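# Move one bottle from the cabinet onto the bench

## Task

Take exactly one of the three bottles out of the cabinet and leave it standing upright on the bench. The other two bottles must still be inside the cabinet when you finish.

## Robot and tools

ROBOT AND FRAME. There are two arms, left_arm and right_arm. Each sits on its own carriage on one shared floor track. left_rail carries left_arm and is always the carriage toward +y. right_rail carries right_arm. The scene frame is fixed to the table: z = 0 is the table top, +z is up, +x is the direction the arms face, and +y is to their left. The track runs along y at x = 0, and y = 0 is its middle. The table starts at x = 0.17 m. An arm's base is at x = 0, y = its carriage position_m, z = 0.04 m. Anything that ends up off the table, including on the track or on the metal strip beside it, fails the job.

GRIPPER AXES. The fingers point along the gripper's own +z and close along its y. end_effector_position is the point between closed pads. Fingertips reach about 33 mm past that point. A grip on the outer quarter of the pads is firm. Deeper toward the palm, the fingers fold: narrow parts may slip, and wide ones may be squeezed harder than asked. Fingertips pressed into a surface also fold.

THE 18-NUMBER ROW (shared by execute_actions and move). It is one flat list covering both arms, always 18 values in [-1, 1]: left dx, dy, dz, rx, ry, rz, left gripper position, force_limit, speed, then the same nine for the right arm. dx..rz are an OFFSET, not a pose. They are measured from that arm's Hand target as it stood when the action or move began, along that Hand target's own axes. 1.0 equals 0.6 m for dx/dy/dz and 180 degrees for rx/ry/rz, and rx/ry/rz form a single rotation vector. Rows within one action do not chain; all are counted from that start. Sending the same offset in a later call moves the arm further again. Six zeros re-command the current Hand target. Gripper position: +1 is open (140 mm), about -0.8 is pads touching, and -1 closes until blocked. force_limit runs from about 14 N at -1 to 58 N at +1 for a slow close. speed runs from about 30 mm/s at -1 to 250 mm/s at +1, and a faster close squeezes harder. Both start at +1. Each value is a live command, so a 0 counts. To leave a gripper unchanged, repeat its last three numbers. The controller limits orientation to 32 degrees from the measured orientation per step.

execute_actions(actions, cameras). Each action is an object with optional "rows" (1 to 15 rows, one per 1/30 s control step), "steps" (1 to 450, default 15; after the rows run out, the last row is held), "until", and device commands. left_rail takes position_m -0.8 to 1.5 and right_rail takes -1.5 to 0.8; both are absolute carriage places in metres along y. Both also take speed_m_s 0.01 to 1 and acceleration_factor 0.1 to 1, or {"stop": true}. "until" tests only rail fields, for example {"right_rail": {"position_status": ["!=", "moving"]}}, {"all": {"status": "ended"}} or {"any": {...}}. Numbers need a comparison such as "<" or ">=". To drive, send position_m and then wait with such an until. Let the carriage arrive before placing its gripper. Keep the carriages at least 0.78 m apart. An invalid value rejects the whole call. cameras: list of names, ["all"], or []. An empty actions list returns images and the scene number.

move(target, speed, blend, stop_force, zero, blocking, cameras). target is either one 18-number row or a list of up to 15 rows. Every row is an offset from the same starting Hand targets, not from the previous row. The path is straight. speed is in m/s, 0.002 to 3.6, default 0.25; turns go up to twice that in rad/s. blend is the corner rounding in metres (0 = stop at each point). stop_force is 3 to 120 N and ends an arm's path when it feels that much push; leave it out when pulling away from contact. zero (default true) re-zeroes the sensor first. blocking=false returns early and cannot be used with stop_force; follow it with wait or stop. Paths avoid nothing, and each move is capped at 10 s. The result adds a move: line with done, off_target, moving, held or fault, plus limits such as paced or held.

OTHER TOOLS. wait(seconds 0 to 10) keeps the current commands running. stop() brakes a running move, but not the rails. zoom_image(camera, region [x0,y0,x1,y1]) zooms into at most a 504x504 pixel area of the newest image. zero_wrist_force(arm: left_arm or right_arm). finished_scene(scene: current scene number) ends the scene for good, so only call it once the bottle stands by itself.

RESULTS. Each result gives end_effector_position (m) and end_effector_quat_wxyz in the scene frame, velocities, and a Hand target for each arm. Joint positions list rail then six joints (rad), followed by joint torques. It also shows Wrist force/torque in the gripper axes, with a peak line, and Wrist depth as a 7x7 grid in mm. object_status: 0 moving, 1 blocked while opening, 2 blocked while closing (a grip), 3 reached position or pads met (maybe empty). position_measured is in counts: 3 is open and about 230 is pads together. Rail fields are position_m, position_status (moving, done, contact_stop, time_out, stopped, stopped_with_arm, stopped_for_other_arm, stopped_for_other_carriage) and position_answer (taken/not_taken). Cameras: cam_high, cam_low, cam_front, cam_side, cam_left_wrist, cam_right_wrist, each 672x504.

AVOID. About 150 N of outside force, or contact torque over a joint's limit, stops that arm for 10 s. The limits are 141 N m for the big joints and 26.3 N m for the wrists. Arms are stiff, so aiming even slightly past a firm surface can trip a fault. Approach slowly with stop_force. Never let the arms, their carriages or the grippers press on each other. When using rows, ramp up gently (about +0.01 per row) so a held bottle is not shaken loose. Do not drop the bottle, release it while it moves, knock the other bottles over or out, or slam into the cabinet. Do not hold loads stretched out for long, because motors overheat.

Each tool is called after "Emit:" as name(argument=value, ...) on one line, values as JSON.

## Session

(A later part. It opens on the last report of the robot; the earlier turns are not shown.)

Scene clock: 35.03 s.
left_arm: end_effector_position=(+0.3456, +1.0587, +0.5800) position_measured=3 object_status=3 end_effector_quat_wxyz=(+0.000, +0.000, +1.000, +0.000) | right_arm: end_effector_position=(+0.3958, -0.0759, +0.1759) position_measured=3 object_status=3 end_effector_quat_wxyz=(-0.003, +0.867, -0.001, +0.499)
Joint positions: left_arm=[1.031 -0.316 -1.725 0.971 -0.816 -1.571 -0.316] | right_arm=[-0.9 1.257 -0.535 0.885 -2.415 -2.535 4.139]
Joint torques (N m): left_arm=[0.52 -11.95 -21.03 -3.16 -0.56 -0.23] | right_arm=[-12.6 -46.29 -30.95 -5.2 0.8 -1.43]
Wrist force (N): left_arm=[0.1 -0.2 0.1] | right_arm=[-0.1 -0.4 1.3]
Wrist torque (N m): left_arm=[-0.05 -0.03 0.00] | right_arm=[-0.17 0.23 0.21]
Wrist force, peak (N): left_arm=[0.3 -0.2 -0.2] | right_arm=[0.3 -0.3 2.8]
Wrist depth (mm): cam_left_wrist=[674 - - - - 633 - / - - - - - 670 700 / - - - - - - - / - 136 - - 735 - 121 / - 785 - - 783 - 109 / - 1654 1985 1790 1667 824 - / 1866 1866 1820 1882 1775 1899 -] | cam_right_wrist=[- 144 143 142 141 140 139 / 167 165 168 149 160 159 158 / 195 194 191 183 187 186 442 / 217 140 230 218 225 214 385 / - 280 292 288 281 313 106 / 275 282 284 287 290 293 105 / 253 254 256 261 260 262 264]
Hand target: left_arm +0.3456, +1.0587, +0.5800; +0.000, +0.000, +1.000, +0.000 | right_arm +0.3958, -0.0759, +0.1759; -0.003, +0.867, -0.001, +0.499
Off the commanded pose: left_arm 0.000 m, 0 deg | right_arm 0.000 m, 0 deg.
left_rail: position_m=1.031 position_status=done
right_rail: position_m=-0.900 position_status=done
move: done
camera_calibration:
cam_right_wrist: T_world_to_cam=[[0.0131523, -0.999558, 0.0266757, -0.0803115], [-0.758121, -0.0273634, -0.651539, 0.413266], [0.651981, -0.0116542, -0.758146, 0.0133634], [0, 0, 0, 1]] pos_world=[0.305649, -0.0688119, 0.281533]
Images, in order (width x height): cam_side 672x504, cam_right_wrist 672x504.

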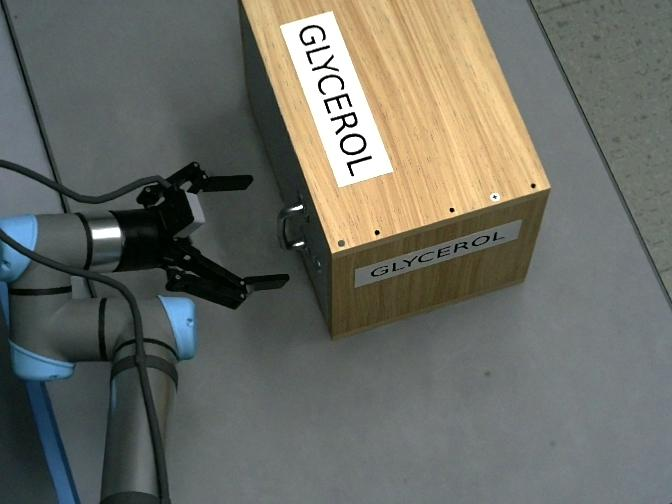

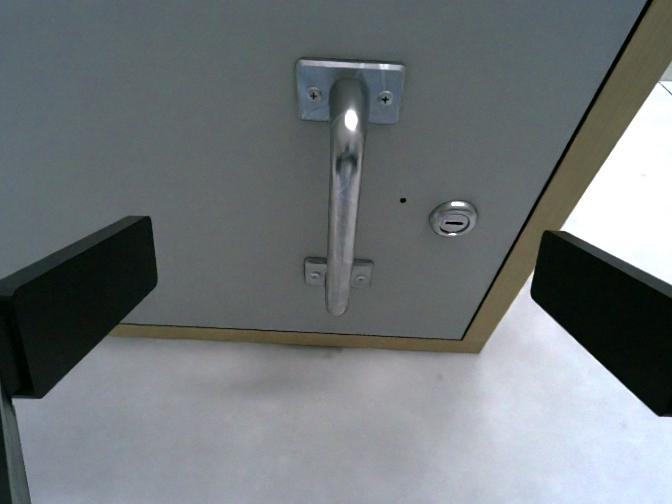

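Emit:
move(target=[0,0,0,0,0,0,1,1,1,0.0067,0,0.0115,0,0,0,1,1,1], speed=0.05)

Emit:
execute_actions(actions=[{"rows":[[0,0,0,0,0,0,1,1,1,0,0,0,0,0,0,-1,0.5,-1]],"steps":190}], cameras=["cam_right_wrist","cam_side"])

Scene clock: 36.07 s.
left_arm: end_effector_position=(+0.3456, +1.0587, +0.5800) position_measured=3 object_status=3 end_effector_quat_wxyz=(+0.000, +0.000, +1.000, +0.000) | right_arm: end_effector_position=(+0.4036, -0.0759, +0.1760) position_measured=3 object_status=3 end_effector_quat_wxyz=(-0.003, +0.867, -0.001, +0.499)
Joint positions: left_arm=[1.031 -0.316 -1.725 0.971 -0.816 -1.571 -0.316] | right_arm=[-0.9 1.248 -0.529 0.875 -2.423 -2.531 4.125]
Joint torques (N m): left_arm=[0.03 -13.22 -21.54 -3.2 -0.51 -0.08] | right_arm=[-12.37 -45.93 -31.98 -5.15 0.84 -1.32]
Wrist force (N): left_arm=[0.3 -0.2 0.0] | right_arm=[-0.2 -0.5 1.6]
Wrist torque (N m): left_arm=[-0.05 -0.07 0.00] | right_arm=[-0.19 0.24 0.21]
Wrist force, peak (N): left_arm=[0.3 -0.1 -0.2] | right_arm=[-0.1 -0.7 2.0]
Wrist depth (mm): cam_left_wrist=[- - 638 - - 622 - / - - - 682 - 672 - / - - 691 - 763 - 656 / - 146 748 - - 136 115 / - 120 769 818 - - 109 / - 1775 1805 1805 1680 1835 - / 1850 1866 1850 1882 1899 1866 -] | cam_right_wrist=[138 137 135 137 133 132 132 / 158 157 155 141 152 151 150 / 186 183 181 169 177 175 428 / 206 141 219 207 214 196 385 / - 281 277 274 267 265 106 / 280 284 286 287 290 287 105 / 253 254 256 258 259 261 263]
Hand target: left_arm +0.3456, +1.0587, +0.5800; +0.000, +0.000, +1.000, +0.000 | right_arm +0.4038, -0.0759, +0.1760; -0.003, +0.867, -0.001, +0.499
Off the commanded pose: left_arm 0.000 m, 0 deg | right_arm 0.000 m, 0 deg.
left_rail: position_m=1.031 position_status=done
right_rail: position_m=-0.900 position_status=done
move: done

Scene clock: 42.60 s.
left_arm: end_effector_position=(+0.3456, +1.0587, +0.5800) position_measured=3 object_status=3 end_effector_quat_wxyz=(+0.000, +0.000, +1.000, +0.000) | right_arm: end_effector_position=(+0.4038, -0.0759, +0.1760) position_measured=215 object_status=2 end_effector_quat_wxyz=(-0.003, +0.867, -0.001, +0.499)
Joint positions: left_arm=[1.031 -0.316 -1.725 0.971 -0.816 -1.571 -0.316] | right_arm=[-0.9 1.248 -0.529 0.875 -2.423 -2.531 4.124]
Joint torques (N m): left_arm=[0.27 -12.54 -21.11 -3.14 -0.48 -0.37] | right_arm=[-12.52 -48.23 -13.74 0.4 -5.3 -0.34]
Wrist force (N): left_arm=[0.1 -0.1 -0.1] | right_arm=[1.6 -10.2 -1.1]
Wrist torque (N m): left_arm=[-0.03 -0.01 0.00] | right_arm=[-0.16 0.12 0.13]
Wrist force, peak (N): left_arm=[0.4 -0.2 -0.1] | right_arm=[2.3 -20.7 7.5]
Wrist depth (mm): cam_left_wrist=[567 - - - 619 - - / - - 662 - - 750 676 / - - - - - - 662 / - - - - - 144 - / - - 774 - - - 109 / - - - 1642 1850 1775 100 / 1899 1932 1899 1915 1882 1882 -] | cam_right_wrist=[137 136 135 137 133 132 132 / 157 156 155 141 152 151 150 / 191 183 181 168 178 176 426 / 223 221 209 141 200 211 386 / 269 81 81 89 91 82 336 / - 70 - - - - 68 / - - - - - - 61]
Hand target: left_arm +0.3456, +1.0587, +0.5800; +0.000, +0.000, +1.000, +0.000 | right_arm +0.4038, -0.0759, +0.1760; -0.003, +0.867, -0.001, +0.499
Off the commanded pose: left_arm 0.000 m, 0 deg | right_arm 0.000 m, 0 deg.
left_rail: position_m=1.031 position_status=done
right_rail: position_m=-0.900 position_status=done
camera_calibration:
cam_right_wrist: T_world_to_cam=[[0.0132279, -0.999555, 0.026741, -0.080459], [-0.75812, -0.0274633, -0.651537, 0.419323], [0.651981, -0.0116545, -0.758146, 0.00814765], [0, 0, 0, 1]] pos_world=[0.313649, -0.0688122, 0.281533]
Images, in order (width x height): cam_side 672x504, cam_right_wrist 672x504.

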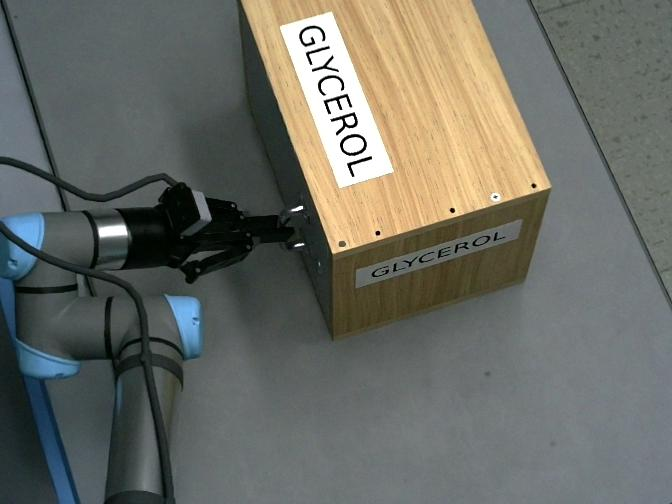

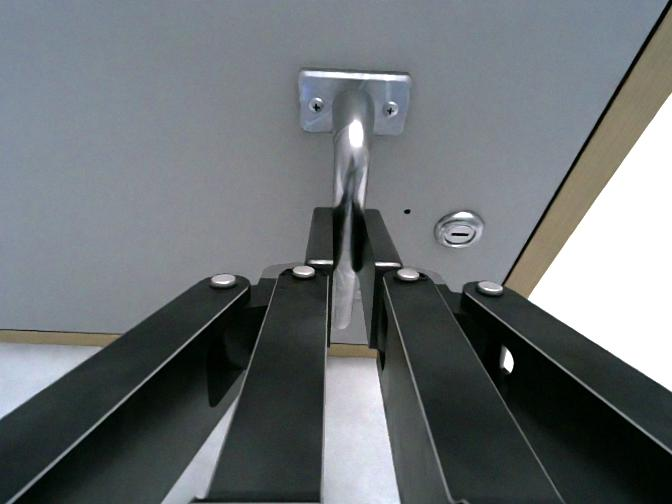

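Emit:
move(target=[0,0,0,0,0,0,1,1,1,-0.0198,-0.009,-0.0343,-0.024,0,0.0139,-1,0.5,-1], speed=0.03, stop_force=40, cameras=["cam_right_wrist","cam_side"])

Scene clock: 45.50 s.
left_arm: end_effector_position=(+0.3456, +1.0587, +0.5800) position_measured=3 object_status=3 end_effector_quat_wxyz=(+0.000, +0.000, +1.000, +0.000) | right_arm: end_effector_position=(+0.3800, -0.0705, +0.1760) position_measured=215 object_status=2 end_effector_quat_wxyz=(+0.019, +0.866, -0.039, +0.499)
Joint positions: left_arm=[1.031 -0.316 -1.725 0.971 -0.816 -1.571 -0.316] | right_arm=[-0.9 1.284 -0.487 0.749 -2.169 -2.581 4.329]
Joint torques (N m): left_arm=[0.33 -11.98 -21.33 -3.15 -0.57 -0.06] | right_arm=[12.5 -47.28 -28.91 1.05 -5.29 2.1]
Wrist force (N): left_arm=[0.2 -0.1 0.0] | right_arm=[2.2 -13.8 6.7]
Wrist torque (N m): left_arm=[-0.03 -0.04 0.00] | right_arm=[0.09 0.20 -0.03]
Wrist force, peak (N): left_arm=[0.3 -0.4 -0.2] | right_arm=[4.8 -21.3 7.1]
Wrist depth (mm): cam_left_wrist=[617 - - - - 603 615 / - - - - - 668 698 / - - - - - - 678 / - 136 - - - - - / - 833 - - - - - / - 1667 1835 1850 1719 1629 - / - 1850 1882 1882 1915 2099 -] | cam_right_wrist=[137 136 135 137 133 132 135 / 157 156 155 141 152 150 563 / 184 183 181 168 178 176 446 / 224 220 210 141 201 360 387 / 267 81 81 89 91 82 333 / - 70 - - - - 68 / - - - - - - 61]
Hand target: left_arm +0.3456, +1.0587, +0.5800; +0.000, +0.000, +1.000, +0.000 | right_arm +0.3800, -0.0705, +0.1760; +0.019, +0.866, -0.039, +0.499
Off the commanded pose: left_arm 0.000 m, 0 deg | right_arm 0.000 m, 0 deg.
left_rail: position_m=1.031 position_status=done
right_rail: position_m=-0.900 position_status=done
move: done
camera_calibration:
cam_right_wrist: T_world_to_cam=[[-0.0738602, -0.996908, 0.0267981, -0.0414853], [-0.757966, 0.0386535, -0.651147, 0.406049], [0.648099, -0.0684059, -0.758478, 0.0212585], [0, 0, 0, 1]] pos_world=[0.290929, -0.055598, 0.281633]
Images, in order (width x height): cam_side 672x504, cam_right_wrist 672x504.

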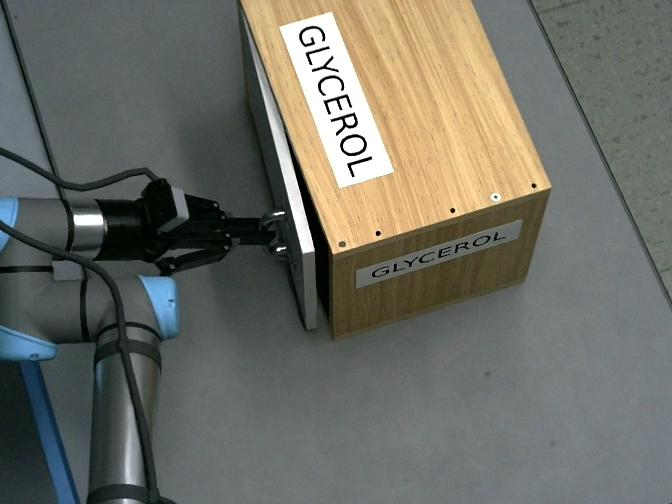

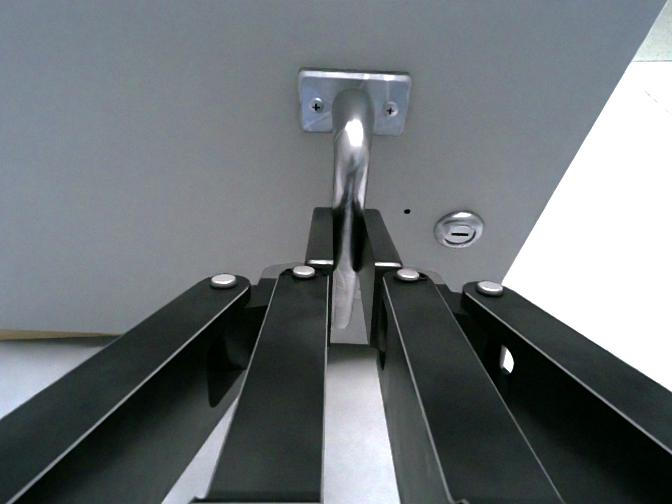

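Emit:
move(target=[[0,0,0,0,0,0,1,1,1,-0.0395,-0.0207,-0.0683,-0.024,0,0.0139,-1,0.5,-1],[0,0,0,0,0,0,1,1,1,-0.0767,-0.0548,-0.1327,-0.048,0,0.0278,-1,0.5,-1],[0,0,0,0,0,0,1,1,1,-0.1102,-0.1017,-0.191,-0.072,0,0.0417,-1,0.5,-1],[0,0,0,0,0,0,1,1,1,-0.1313,-0.1402,-0.2275,-0.082,0,0.047,-1,0.5,-1]], speed=0.06, blend=0.01, stop_force=45, cameras=["cam_right_wrist","cam_side","cam_front"])

Scene clock: 50.60 s.
left_arm: end_effector_position=(+0.3456, +1.0587, +0.5800) position_measured=3 object_status=3 end_effector_quat_wxyz=(+0.000, +0.000, +1.000, +0.000) | right_arm: end_effector_position=(+0.2303, +0.0254, +0.1768) position_measured=215 object_status=2 end_effector_quat_wxyz=(-0.063, +0.863, -0.078, +0.495)
Joint positions: left_arm=[1.031 -0.316 -1.725 0.971 -0.816 -1.571 -0.316] | right_arm=[-0.9 1.467 -0.149 0.035 -1.691 -2.599 4.657]
Joint torques (N m): left_arm=[0.55 -12.38 -21.52 -3.24 -0.6 -0.1] | right_arm=[3.12 -49.74 -29.69 -8.07 1.77 0.89]
Wrist force (N): left_arm=[0.2 -0.2 0.1] | right_arm=[4.7 8.9 -8.1]
Wrist torque (N m): left_arm=[-0.04 -0.04 0.00] | right_arm=[-1.98 -0.30 -1.95]
Wrist force, peak (N): left_arm=[0.5 0.0 0.1] | right_arm=[18.6 -19.5 3.1]
Wrist depth (mm): cam_left_wrist=[- - - 620 - - - / - - 652 - - - - / - - 693 730 738 - - / - 136 - - 740 145 115 / - - 818 827 - - 109 / - 1775 1790 2041 1790 - - / 1866 1866 1820 1899 1899 1932 -] | cam_right_wrist=[2896 236 178 144 119 102 88 / 641 315 218 161 134 116 100 / 523 452 284 174 158 129 110 / 430 418 372 142 176 149 127 / 389 76 80 83 91 83 281 / - 71 - - - - 68 / - - - - - - 62]
Hand target: left_arm +0.3456, +1.0587, +0.5800; +0.000, +0.000, +1.000, +0.000 | right_arm +0.2303, +0.0269, +0.1770; +0.093, +0.851, -0.166, +0.489
Off the commanded pose: left_arm 0.000 m, 0 deg | right_arm 0.002 m, 21 deg.
left_rail: position_m=1.031 position_status=done
right_rail: position_m=-0.900 position_status=done
elbow stopped short (right arm): the move would have taken joint 4 (elbow) straighter than the controller allows.
move: off_target (right_arm)
camera_calibration:
cam_right_wrist: T_world_to_cam=[[-0.0613862, -0.986284, -0.153218, 0.0717345], [-0.756654, 0.146095, -0.637284, 0.283818], [0.650927, 0.0768123, -0.755244, 0.120639], [0, 0, 0, 1]] pos_world=[0.140628, 0.0200197, 0.282975]
Images, in order (width x height): cam_front 672x504, cam_side 672x504, cam_right_wrist 672x504.

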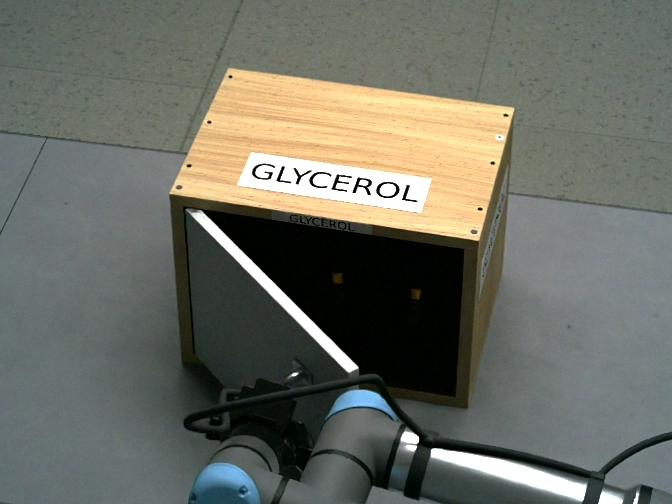

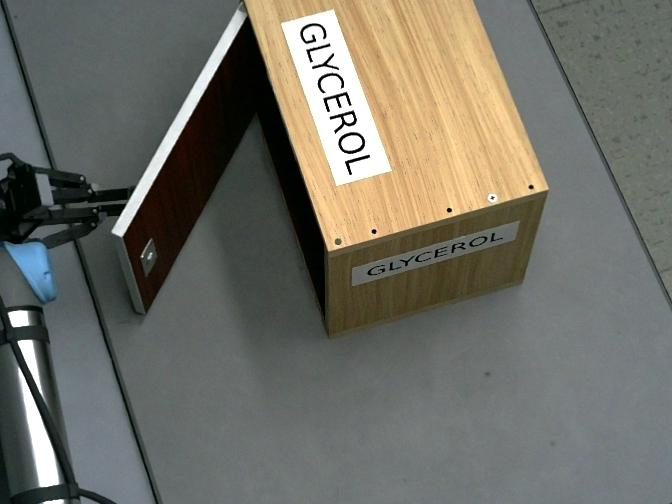

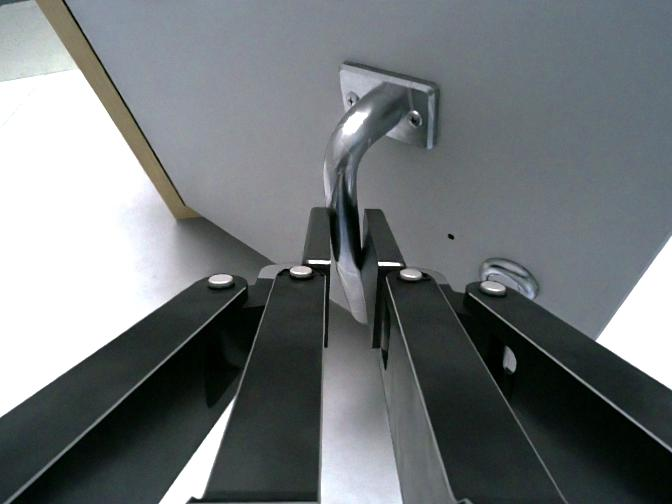

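Emit:
move(target=[0,0,0,0,0,0,1,1,1,0,0,0,0.101,0,-0.058,-1,0.5,-1], speed=0.1)

Emit:
move(target=[0,0,0,0,0,0,1,1,1,0,0,0,0,0,0,-0.2,0.5,-1], speed=0.1, cameras=["cam_right_wrist","cam_high"])

Scene clock: 52.57 s.
left_arm: end_effector_position=(+0.3456, +1.0587, +0.5800) position_measured=3 object_status=3 end_effector_quat_wxyz=(+0.000, +0.000, +1.000, +0.000) | right_arm: end_effector_position=(+0.2303, +0.0257, +0.1768) position_measured=215 object_status=2 end_effector_quat_wxyz=(-0.017, +0.866, +0.002, +0.500)
Joint positions: left_arm=[1.031 -0.316 -1.725 0.971 -0.816 -1.571 -0.316] | right_arm=[-0.9 1.468 -0.147 0.035 -1.695 -2.603 4.471]
Joint torques (N m): left_arm=[-0.42 -11.56 -21.09 -3.14 -0.63 -0.03] | right_arm=[7.08 -52.45 -21.56 -0.39 -5.6 -2.76]
Wrist force (N): left_arm=[0.2 -0.3 0.0] | right_arm=[-5.1 3.3 -4.6]
Wrist torque (N m): left_arm=[-0.07 -0.04 0.00] | right_arm=[0.05 0.24 1.18]
Wrist force, peak (N): left_arm=[0.3 -0.4 0.2] | right_arm=[2.3 11.6 -11.5]
Wrist depth (mm): cam_left_wrist=[556 - - 637 - - - / 602 - - 702 658 - 674 / 674 756 - - - - - / - 136 - 735 - 136 - / - 815 821 884 - - - / 1747 1719 1667 1775 - - - / 1866 1866 1820 1899 1915 1915 -] | cam_right_wrist=[688 284 206 158 130 107 91 / 531 372 237 179 135 118 101 / 439 425 294 183 156 127 109 / 371 373 364 128 171 143 118 / 331 76 81 89 92 81 134 / - 70 - - - - 68 / - - - - - - 61]
Hand target: left_arm +0.3456, +1.0587, +0.5800; +0.000, +0.000, +1.000, +0.000 | right_arm +0.2303, +0.0269, +0.1770; +0.002, +0.867, -0.009, +0.499
Off the commanded pose: left_arm 0.000 m, 0 deg | right_arm 0.001 m, 2 deg.
left_rail: position_m=1.031 position_status=done
right_rail: position_m=-0.900 position_status=done
elbow stopped short (right arm): the move would have taken joint 4 (elbow) straighter than the controller allows.
move: done

Scene clock: 54.13 s.
left_arm: end_effector_position=(+0.3456, +1.0587, +0.5800) position_measured=3 object_status=3 end_effector_quat_wxyz=(+0.000, +0.000, +1.000, +0.000) | right_arm: end_effector_position=(+0.2303, +0.0257, +0.1768) position_measured=154 object_status=0 end_effector_quat_wxyz=(-0.017, +0.866, +0.002, +0.501)
Joint positions: left_arm=[1.031 -0.316 -1.725 0.971 -0.816 -1.571 -0.316] | right_arm=[-0.9 1.468 -0.147 0.035 -1.695 -2.603 4.471]
Joint torques (N m): left_arm=[0.69 -11.79 -21.7 -3.23 -0.63 -0.18] | right_arm=[7.76 -56.99 -19.3 -2.18 -0.36 1.88]
Wrist force (N): left_arm=[0.4 0.1 0.0] | right_arm=[1.0 0.0 1.1]
Wrist torque (N m): left_arm=[0.02 -0.08 0.00] | right_arm=[-0.07 -0.05 0.23]
Wrist force, peak (N): left_arm=[0.4 -0.3 -0.1] | right_arm=[-5.0 3.1 -4.4]
Wrist depth (mm): cam_left_wrist=[- - - 613 - - - / - - 593 - - 668 - / 693 - - 704 678 - - / - 127 - - - 145 115 / - - - - - - - / - 870 - 1654 1761 2060 - / 1835 1899 2022 1882 1820 1820 -] | cam_right_wrist=[674 284 206 158 130 108 92 / 511 356 244 179 136 118 100 / 446 423 294 187 156 127 108 / 367 384 122 221 145 142 118 / - 81 111 311 142 92 125 / - - 275 286 - - - / - - 256 257 - - -]
Hand target: left_arm +0.3456, +1.0587, +0.5800; +0.000, +0.000, +1.000, +0.000 | right_arm +0.2303, +0.0269, +0.1770; +0.002, +0.867, -0.009, +0.499
Off the commanded pose: left_arm 0.000 m, 0 deg | right_arm 0.001 m, 2 deg.
left_rail: position_m=1.031 position_status=done
right_rail: position_m=-0.900 position_status=done
elbow stopped short (right arm): the move would have taken joint 4 (elbow) straighter than the controller allows.
move: done
camera_calibration:
cam_right_wrist: T_world_to_cam=[[0.0318464, -0.999478, 0.00543525, 0.0227552], [-0.755338, -0.027628, -0.654753, 0.291077], [0.654561, 0.0167461, -0.755823, 0.121441], [0, 0, 0, 1]] pos_world=[0.139646, 0.0287515, 0.282248]
Images, in order (width x height): cam_high 672x504, cam_right_wrist 672x504.

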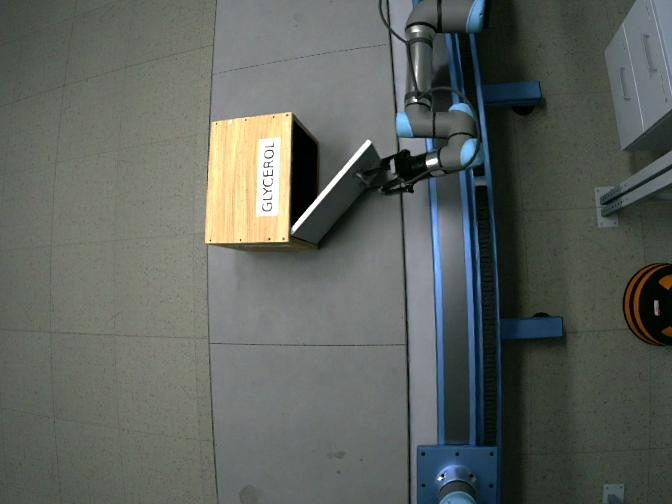

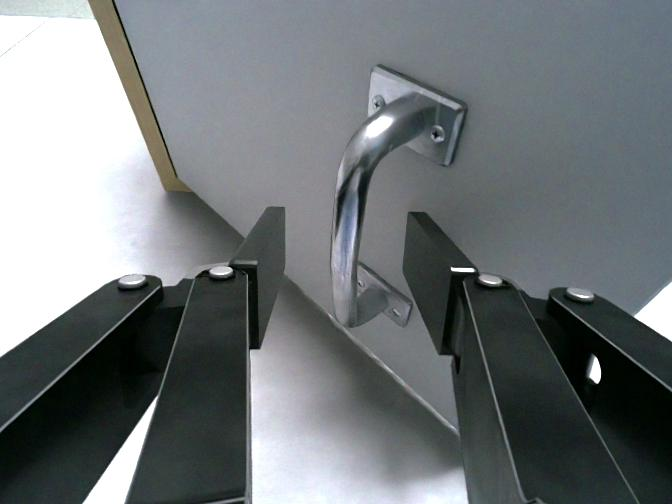

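Emit:
move(target=[0,0,0,0,0,0,1,1,1,0,0,-0.08,0,0,0,-0.2,0.5,-1], speed=0.1, cameras=["cam_right_wrist"])

Scene clock: 55.43 s.
left_arm: end_effector_position=(+0.3456, +1.0587, +0.5800) position_measured=3 object_status=3 end_effector_quat_wxyz=(+0.000, +0.000, +1.000, +0.000) | right_arm: end_effector_position=(+0.1890, +0.0262, +0.2008) position_measured=154 object_status=3 end_effector_quat_wxyz=(-0.026, +0.865, +0.007, +0.501)
Joint positions: left_arm=[1.031 -0.316 -1.725 0.971 -0.816 -1.571 -0.316] | right_arm=[-0.9 1.513 -0.18 0.035 -1.628 -2.611 4.522]
Joint torques (N m): left_arm=[0.48 -12.22 -22.29 -3.23 -0.77 -0.21] | right_arm=[13.65 -75.61 -27.88 -0.37 -4.32 1.57]
Wrist force (N): left_arm=[0.3 -0.1 -0.1] | right_arm=[1.5 0.3 0.9]
Wrist torque (N m): left_arm=[-0.02 -0.06 0.00] | right_arm=[-0.02 -0.15 0.10]
Wrist force, peak (N): left_arm=[0.4 -0.2 0.0] | right_arm=[1.6 0.2 1.8]
Wrist depth (mm): cam_left_wrist=[- - - - - - - / 670 666 - - - - - / 682 - - - 723 - - / - 146 - - - - - / - - - - 725 - 109 / 1835 1617 - 1747 2141 856 104 / 1820 1761 2426 1882 1835 1835 -] | cam_right_wrist=[2823 356 258 198 158 134 116 / 581 558 312 228 174 148 126 / - 479 386 260 200 161 151 / 408 420 122 308 144 181 393 / - 81 111 346 142 92 364 / - - 305 312 - - - / - - 282 279 - - -]
Hand target: left_arm +0.3456, +1.0587, +0.5800; +0.000, +0.000, +1.000, +0.000 | right_arm +0.1887, +0.0274, +0.2011; +0.002, +0.867, -0.009, +0.499
Off the commanded pose: left_arm 0.000 m, 0 deg | right_arm 0.001 m, 4 deg.
left_rail: position_m=1.031 position_status=done
right_rail: position_m=-0.900 position_status=done
elbow stopped short (right arm): the move would have taken joint 4 (elbow) straighter than the controller allows.
move: off_target (right_arm)
camera_calibration:
cam_right_wrist: T_world_to_cam=[[0.049716, -0.998752, -0.00474125, 0.0231082], [-0.753207, -0.0343749, -0.656885, 0.275809], [0.655902, 0.0362288, -0.753976, 0.16535], [0, 0, 0, 1]] pos_world=[0.0981392, 0.0265699, 0.305954]
Images, in order (width x height): cam_right_wrist 672x504.

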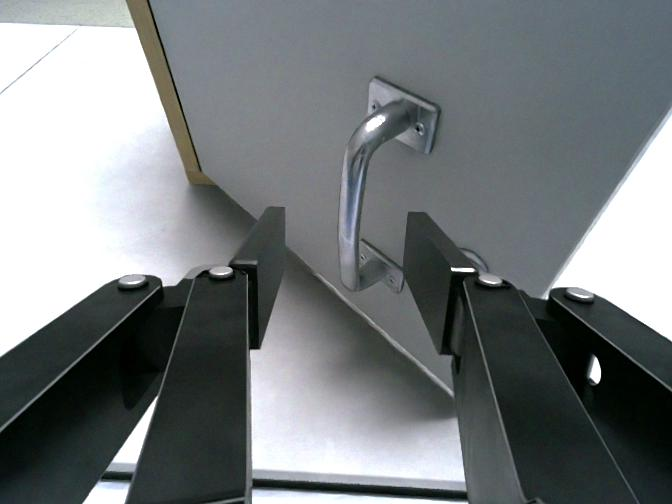

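Emit:
move(target=[[0,0,0,0,0,0,1,1,1,0.214,0.067,-0.162,0,0,0,-0.2,0.5,-1],[0,0,0,0,0,0,1,1,1,0.332,0.595,-0.16,0,0,0,-0.2,0.5,-1]], speed=0.2, blend=0.02, cameras=["cam_right_wrist","cam_side","cam_front"])

Scene clock: 59.27 s.
left_arm: end_effector_position=(+0.3456, +1.0587, +0.5800) position_measured=3 object_status=3 end_effector_quat_wxyz=(+0.000, +0.000, +1.000, +0.000) | right_arm: end_effector_position=(+0.1995, -0.3312, +0.4193) position_measured=154 object_status=3 end_effector_quat_wxyz=(+0.002, +0.867, -0.009, +0.499)
Joint positions: left_arm=[1.031 -0.316 -1.725 0.971 -0.816 -1.571 -0.316] | right_arm=[-0.9 1.458 -1.392 1.551 -1.898 -2.608 4.525]
Joint torques (N m): left_arm=[0.15 -12.06 -21.76 -3.09 -0.71 -0.14] | right_arm=[-12.35 -40.98 -19.28 -5.07 0.48 -1.51]
Wrist force (N): left_arm=[0.3 0.0 0.0] | right_arm=[1.4 0.1 1.1]
Wrist torque (N m): left_arm=[0.00 -0.07 0.00] | right_arm=[-0.06 -0.15 0.23]
Wrist force, peak (N): left_arm=[0.5 -0.2 -0.1] | right_arm=[1.9 1.0 1.4]
Wrist depth (mm): cam_left_wrist=[- 557 638 619 - 622 - / - - - 682 - 689 - / - - 693 - - 740 - / - 147 - - - 137 116 / - - 806 - - - - / 1747 2022 1680 1549 1706 1485 - / 1835 1866 1835 1866 1882 1882 -] | cam_right_wrist=[521 532 2859 3055 3055 3186 3141 / 396 420 603 2347 2506 2451 2478 / 724 746 543 - - 832 903 / 634 635 122 688 130 708 715 / - 81 110 - - 92 637 / - - 64 519 - - - / - - 481 482 - - -]
Hand target: left_arm +0.3456, +1.0587, +0.5800; +0.000, +0.000, +1.000, +0.000 | right_arm +0.1995, -0.3312, +0.4193; +0.002, +0.867, -0.009, +0.499
Off the commanded pose: left_arm 0.000 m, 0 deg | right_arm 0.000 m, 0 deg.
left_rail: position_m=1.031 position_status=done
right_rail: position_m=-0.900 position_status=done
elbow stopped short (right arm): the move would have taken joint 4 (elbow) straighter than the controller allows.
move: done
camera_calibration:
cam_right_wrist: T_world_to_cam=[[-0.00519092, -0.999627, 0.0268151, -0.335875], [-0.758609, -0.0135347, -0.651406, 0.420696], [0.651526, -0.0237236, -0.758256, 0.318998], [0, 0, 0, 1]] pos_world=[0.109565, -0.322488, 0.524933]
Images, in order (width x height): cam_front 672x504, cam_side 672x504, cam_right_wrist 672x504.

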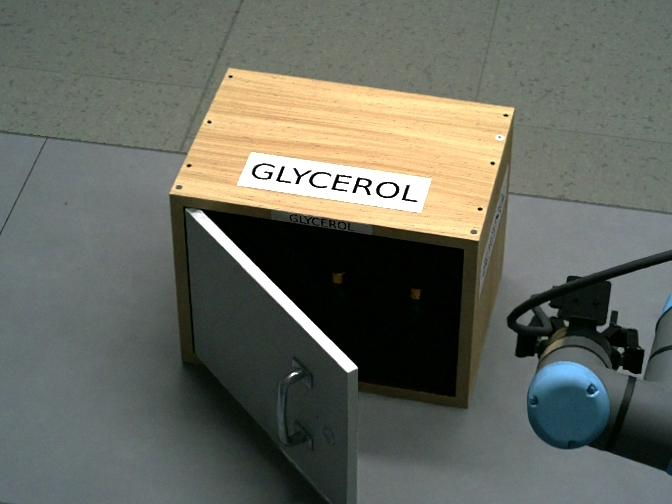

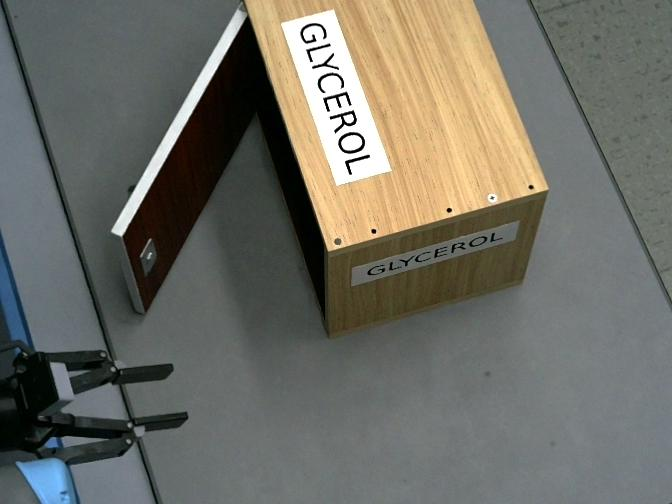

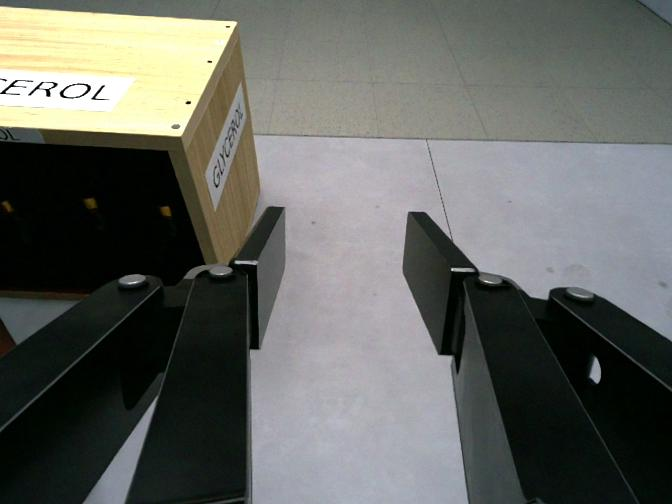

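Emit:
execute_actions(actions=[{"right_rail":{"position_m":-0.75,"acceleration_factor":0.4},"steps":200,"until":{"right_rail":{"position_status":["!=","moving"]}}}])

Emit:
move(target=[[0,0,0,0,0,0,1,1,1,0.0085,0.193,0.308,0.337,0,-0.194,-1,0.5,0],[0,0,0,0,0,0,1,1,1,-0.192,0.112,0.395,0.337,0,-0.194,-1,0.5,0],[0,0,0,0,0,0,1,1,1,-0.201,-0.176,0.3825,0.337,0,-0.194,-1,0.5,0]], speed=0.25, blend=[0.03,0.02,0], cameras=["cam_right_wrist","cam_side","cam_front","cam_high"])

Scene clock: 61.37 s.
left_arm: end_effector_position=(+0.3456, +1.0587, +0.5800) position_measured=3 object_status=3 end_effector_quat_wxyz=(+0.000, +0.000, +1.000, +0.000) | right_arm: end_effector_position=(+0.1996, -0.1812, +0.4193) position_measured=154 object_status=3 end_effector_quat_wxyz=(+0.002, +0.867, -0.009, +0.499)
Joint positions: left_arm=[1.031 -0.316 -1.725 0.971 -0.816 -1.571 -0.316] | right_arm=[-0.75 1.458 -1.392 1.551 -1.898 -2.607 4.524]
Joint torques (N m): left_arm=[0.25 -12.12 -22.05 -3.2 -0.64 -0.09] | right_arm=[-8.56 -38.06 -19.24 -4.79 0.23 -1.42]
Wrist force (N): left_arm=[0.3 -0.2 -0.1] | right_arm=[1.6 0.3 0.8]
Wrist torque (N m): left_arm=[-0.04 -0.06 0.00] | right_arm=[-0.03 -0.18 0.22]
Wrist force, peak (N): left_arm=[0.4 0.0 0.0] | right_arm=[1.6 0.8 1.2]
Wrist depth (mm): cam_left_wrist=[- 664 - 582 615 - 635 / - 680 - - 668 - - / - - - - - 700 733 / - - - - 761 137 122 / - - 777 714 763 - - / - 1835 1950 - 1706 1882 - / 1882 1866 1915 1629 1882 1850 -] | cam_right_wrist=[521 530 544 2859 2934 3055 3186 / 409 408 410 474 2424 2478 2478 / 562 743 756 451 826 814 - / 603 637 122 660 143 715 724 / - 81 107 608 - 92 95 / - - 507 532 - - - / - - - 479 - - -]
Hand target: left_arm +0.3456, +1.0587, +0.5800; +0.000, +0.000, +1.000, +0.000 | right_arm +0.1995, -0.1812, +0.4193; +0.002, +0.867, -0.009, +0.499
Tool commands: left_gripper/position=+1.0 left_gripper/force_limit=+1.0 left_gripper/speed=+1.0 right_gripper/position=-0.2 right_gripper/force_limit=+0.5 right_gripper/speed=-1.0
Off the commanded pose: left_arm 0.000 m, 0 deg | right_arm 0.000 m, 0 deg.
left_rail: position_m=1.031 position_status=done
right_rail: position_m=-0.750 position_status=done

Scene clock: 65.90 s.
left_arm: end_effector_position=(+0.3456, +1.0587, +0.5800) position_measured=3 object_status=3 end_effector_quat_wxyz=(+0.000, +0.000, +1.000, +0.000) | right_arm: end_effector_position=(+0.3393, -0.0767, +0.2005) position_measured=233 object_status=3 end_effector_quat_wxyz=(-0.287, +0.713, +0.489, +0.413)
Joint positions: left_arm=[1.031 -0.316 -1.725 0.971 -0.816 -1.571 -0.316] | right_arm=[-0.75 0.768 -1.127 2.066 -3.519 -1.192 2.919]
Joint torques (N m): left_arm=[0.11 -11.76 -21.38 -3.16 -0.6 -0.02] | right_arm=[12.46 -20.03 -22.84 -1 -1.9 1.95]
Wrist force (N): left_arm=[0.1 -0.3 0.1] | right_arm=[1.4 0.0 1.1]
Wrist torque (N m): left_arm=[-0.06 -0.04 0.00] | right_arm=[-0.09 -0.14 0.09]
Wrist force, peak (N): left_arm=[0.4 -0.2 0.2] | right_arm=[2.1 -1.0 2.6]
Wrist depth (mm): cam_left_wrist=[638 - - - 646 587 - / 658 668 - - 672 - - / - - - - - - - / - 135 - - - - - / - 815 - 783 803 - - / - 1967 - 1571 1747 1932 - / - 1866 1850 1850 1680 1882 -] | cam_right_wrist=[- 137 179 274 389 424 424 / 122 144 199 327 431 498 439 / 131 156 223 388 429 431 440 / 140 167 236 114 391 367 398 / 146 156 72 84 91 86 259 / - - 70 - - - 304 / - - - - - - -]
Hand target: left_arm +0.3456, +1.0587, +0.5800; +0.000, +0.000, +1.000, +0.000 | right_arm +0.3393, -0.0766, +0.2005; -0.287, +0.713, +0.489, +0.413
Off the commanded pose: left_arm 0.000 m, 0 deg | right_arm 0.000 m, 0 deg.
left_rail: position_m=1.031 position_status=done
right_rail: position_m=-0.750 position_status=done
move: done
camera_calibration:
cam_right_wrist: T_world_to_cam=[[0.937504, -0.346865, 0.0277554, -0.344789], [-0.244221, -0.712697, -0.657586, 0.16069], [0.247875, 0.609711, -0.752868, 0.25248], [0, 0, 0, 1]] pos_world=[0.299902, -0.159012, 0.305321]
Images, in order (width x height): cam_high 672x504, cam_front 672x504, cam_side 672x504, cam_right_wrist 672x504.

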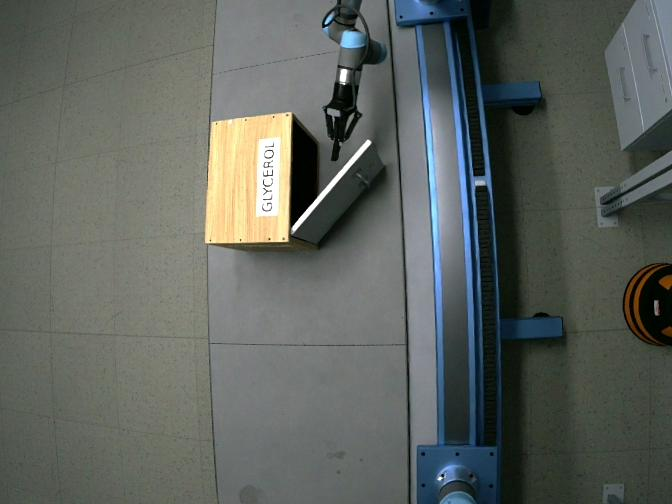

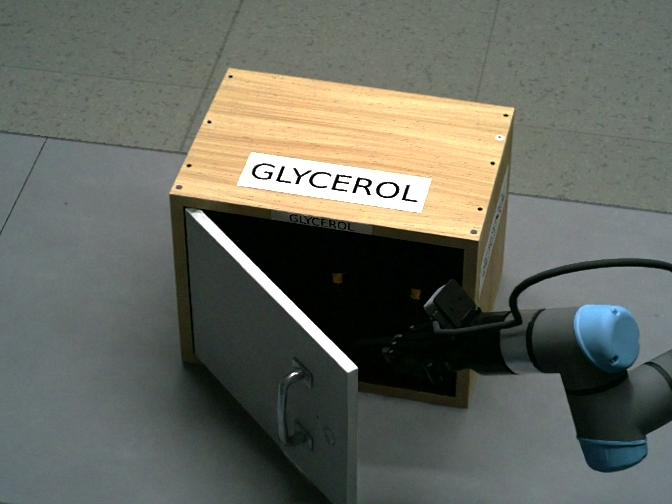

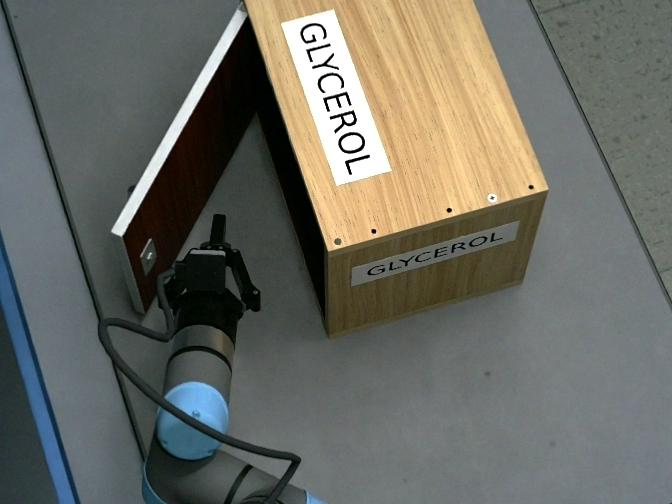

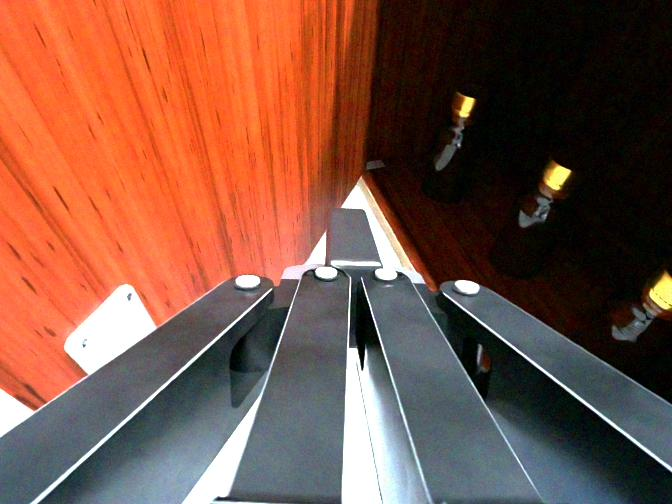

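Emit:
move(target=[[0,0,0,0,0,0,1,1,1,0,0,0,0.0722,0,-0.0417,-1,0.5,0],[0,0,0,0,0,0,1,1,1,0.011,-0.104,0.0195,0.0722,0,-0.0417,-1,0.5,0],[0,0,0,0,0,0,1,1,1,0.037,-0.2115,0.064,0.0722,0,-0.0417,-1,0.5,0],[0,0,0,0,0,0,1,1,1,0.0755,-0.3017,0.131,0.0722,0,-0.0417,-1,0.5,0],[0,0,0,0,0,0,1,1,1,0.1247,-0.3675,0.216,0.0722,0,-0.0417,-1,0.5,0],[0,0,0,0,0,0,1,1,1,0.162,-0.398,0.28,0.0722,0,-0.0417,-1,0.5,0]], speed=0.08, blend=[0.005,0.01,0.01,0.01,0.01,0], stop_force=30, cameras=["cam_right_wrist","cam_side","cam_front","cam_high"])

Scene clock: 73.53 s.
left_arm: end_effector_position=(+0.3456, +1.0587, +0.5800) position_measured=3 object_status=3 end_effector_quat_wxyz=(+0.000, +0.000, +1.000, +0.000) | right_arm: end_effector_position=(+0.1859, +0.1901, +0.2031) position_measured=233 object_status=3 end_effector_quat_wxyz=(-0.338, +0.643, +0.578, +0.373)
Joint positions: left_arm=[1.031 -0.316 -1.725 0.971 -0.816 -1.571 -0.316] | right_arm=[-0.75 1.145 -0.769 1.386 -3.219 -1.29 2.981]
Joint torques (N m): left_arm=[-0.02 -12.45 -22.26 -3.17 -0.71 -0.17] | right_arm=[13.8 -37.72 -29.41 -1.22 -1.36 1.98]
Wrist force (N): left_arm=[0.2 0.0 0.0] | right_arm=[-0.5 1.1 -1.6]
Wrist torque (N m): left_arm=[-0.01 -0.04 0.00] | right_arm=[-0.16 -0.13 0.13]
Wrist force, peak (N): left_arm=[0.4 -0.3 0.1] | right_arm=[0.0 3.8 -2.4]
Wrist depth (mm): cam_left_wrist=[- - 619 610 615 622 - / - - - 670 - - - / 702 - - - - - - / - 135 - - - - - / - - - - - - 110 / - 1629 1790 - 1915 1775 - / 1866 1915 1850 2228 1882 1835 -] | cam_right_wrist=[122 121 119 117 116 114 115 / 1858 138 137 134 132 130 128 / 491 163 159 156 153 150 148 / 403 - 183 116 178 179 175 / 349 - 72 84 91 86 213 / - - 70 - - - 248 / - - - - - - -]
Hand target: left_arm +0.3456, +1.0587, +0.5800; +0.000, +0.000, +1.000, +0.000 | right_arm +0.1859, +0.1901, +0.2031; -0.338, +0.643, +0.578, +0.373
Off the commanded pose: left_arm 0.000 m, 0 deg | right_arm 0.000 m, 0 deg.
left_rail: position_m=1.031 position_status=done
right_rail: position_m=-0.750 position_status=done
move: done
camera_calibration:
cam_right_wrist: T_world_to_cam=[[0.995286, -0.0923819, 0.0295167, -0.168014], [-0.0501801, -0.750987, -0.658408, 0.286464], [0.0829916, 0.653823, -0.752082, 0.15191], [0, 0, 0, 1]] pos_world=[0.16899, 0.100287, 0.307818]
Images, in order (width x height): cam_high 672x504, cam_front 672x504, cam_side 672x504, cam_right_wrist 672x504.

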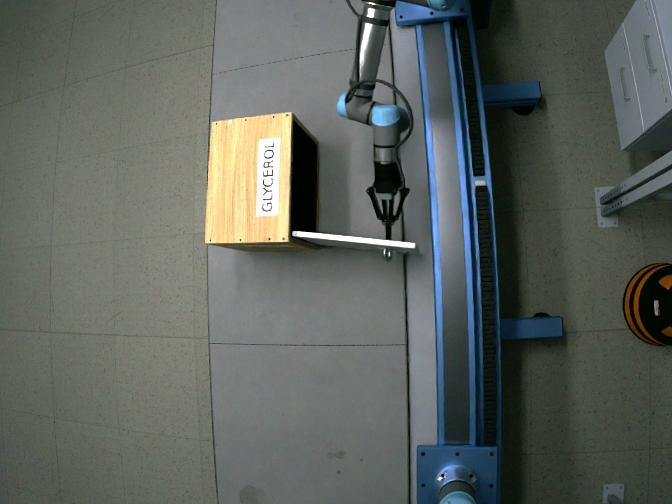

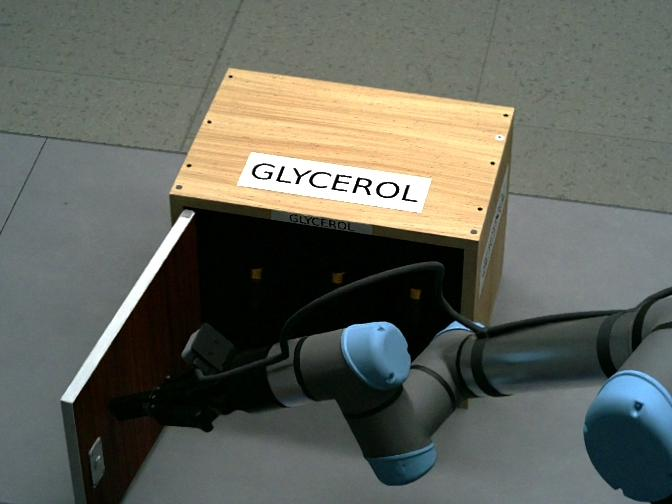

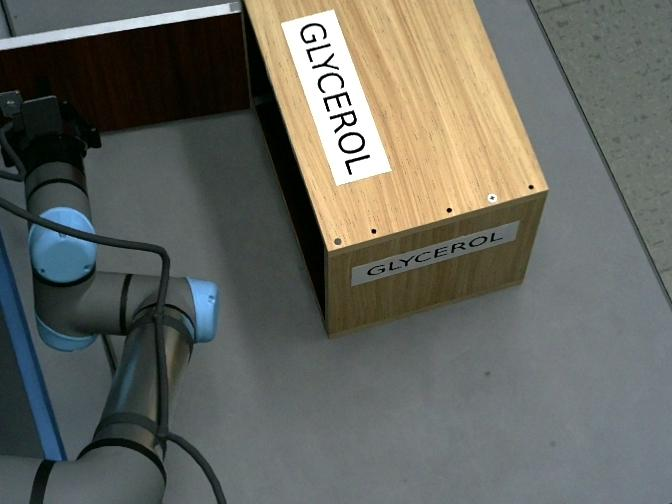

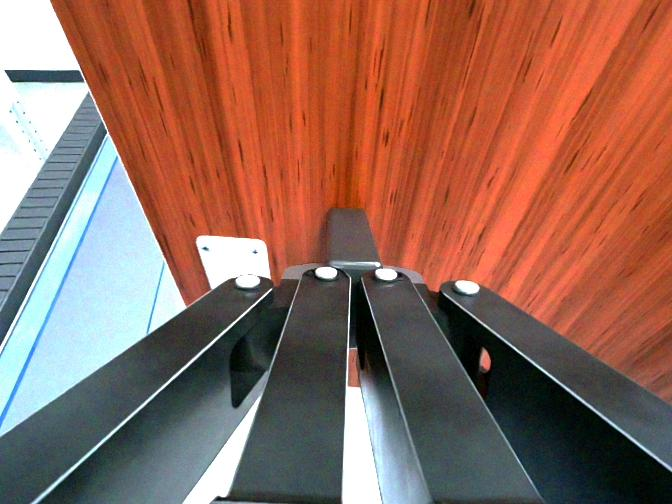

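Emit:
move(target=[[0,0,0,0,0,0,1,1,1,-0.09,0.112,-0.323,0,0,0,-1,0.5,0],[0,0,0,0,0,0,1,1,1,-0.1675,0.165,-0.447,-0.409,0,0.236,-1,0.5,0],[0,0,0,0,0,0,1,1,1,-0.1675,0.165,-0.447,-0.409,0,0.236,1,0.5,0]], speed=0.3, blend=[0.03,0,0], cameras=["cam_right_wrist","cam_front"])

Scene clock: 79.63 s.
left_arm: end_effector_position=(+0.3456, +1.0587, +0.5800) position_measured=3 object_status=3 end_effector_quat_wxyz=(+0.000, +0.000, +1.000, +0.000) | right_arm: end_effector_position=(+0.2551, -0.1015, +0.2478) position_measured=3 object_status=0 end_effector_quat_wxyz=(+0.001, +0.867, -0.009, +0.499)
Joint positions: left_arm=[1.031 -0.316 -1.725 0.971 -0.816 -1.571 -0.316] | right_arm=[-0.75 1.386 -1.068 1.6 -2.389 -2.591 4.388]
Joint torques (N m): left_arm=[-0.16 -11.75 -21.01 -3.15 -0.89 -0.18] | right_arm=[-11.17 -28.16 -29.24 -0.53 -0.43 1.93]
Wrist force (N): left_arm=[0.2 -0.2 0.2] | right_arm=[1.3 0.0 1.1]
Wrist torque (N m): left_arm=[-0.03 -0.05 0.00] | right_arm=[-0.08 -0.06 0.10]
Wrist force, peak (N): left_arm=[0.4 -0.1 0.2] | right_arm=[2.2 -0.5 2.8]
Wrist depth (mm): cam_left_wrist=[- - - - 638 - 633 / - - - - - - - / - 711 693 - - - - / - 135 - - 758 136 116 / - 809 837 - - - 109 / 1733 1654 2141 2003 1967 2003 - / 1866 1882 1899 1820 1899 1820 -] | cam_right_wrist=[439 539 536 533 347 2753 2720 / 442 579 585 592 407 686 699 / 448 499 485 510 384 - 572 / 376 141 451 458 462 481 483 / - 391 404 401 403 395 106 / 345 356 355 360 363 366 101 / 317 318 322 322 326 327 336]
Hand target: left_arm +0.3456, +1.0587, +0.5800; +0.000, +0.000, +1.000, +0.000 | right_arm +0.2551, -0.1015, +0.2478; +0.001, +0.867, -0.009, +0.499
Off the commanded pose: left_arm 0.000 m, 0 deg | right_arm 0.000 m, 0 deg.
left_rail: position_m=1.031 position_status=done
right_rail: position_m=-0.750 position_status=done
move: done
camera_calibration:
cam_right_wrist: T_world_to_cam=[[-0.00490163, -0.999657, 0.0257337, -0.101137], [-0.758965, -0.013037, -0.651001, 0.354228], [0.651113, -0.0227219, -0.75864, 0.15848], [0, 0, 0, 1]] pos_world=[0.165162, -0.0928836, 0.353435]
Images, in order (width x height): cam_front 672x504, cam_right_wrist 672x504.

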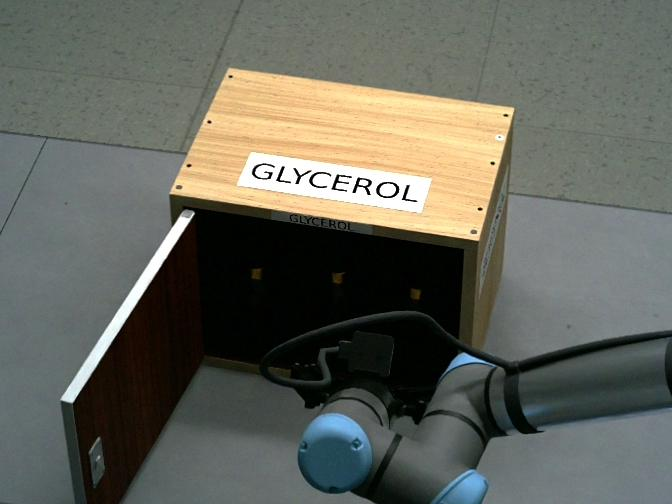

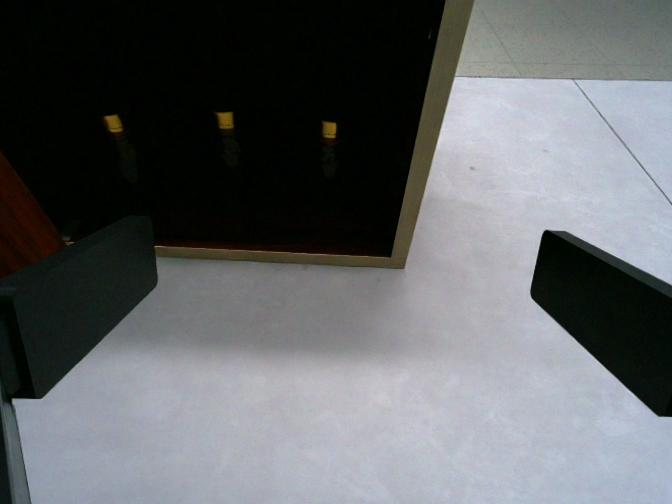

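Emit:
zoom_image(camera="cam_right_wrist", region=[60, 60, 440, 280])

Emit:
zoom_image(camera="cam_front", region=[200, 220, 470, 400])

Scaled by 1.326.

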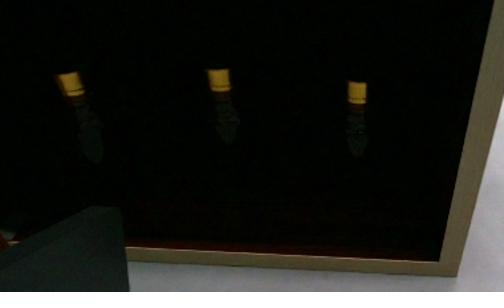

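Scaled by 1.867.

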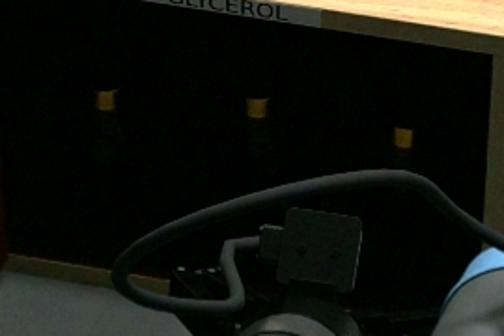

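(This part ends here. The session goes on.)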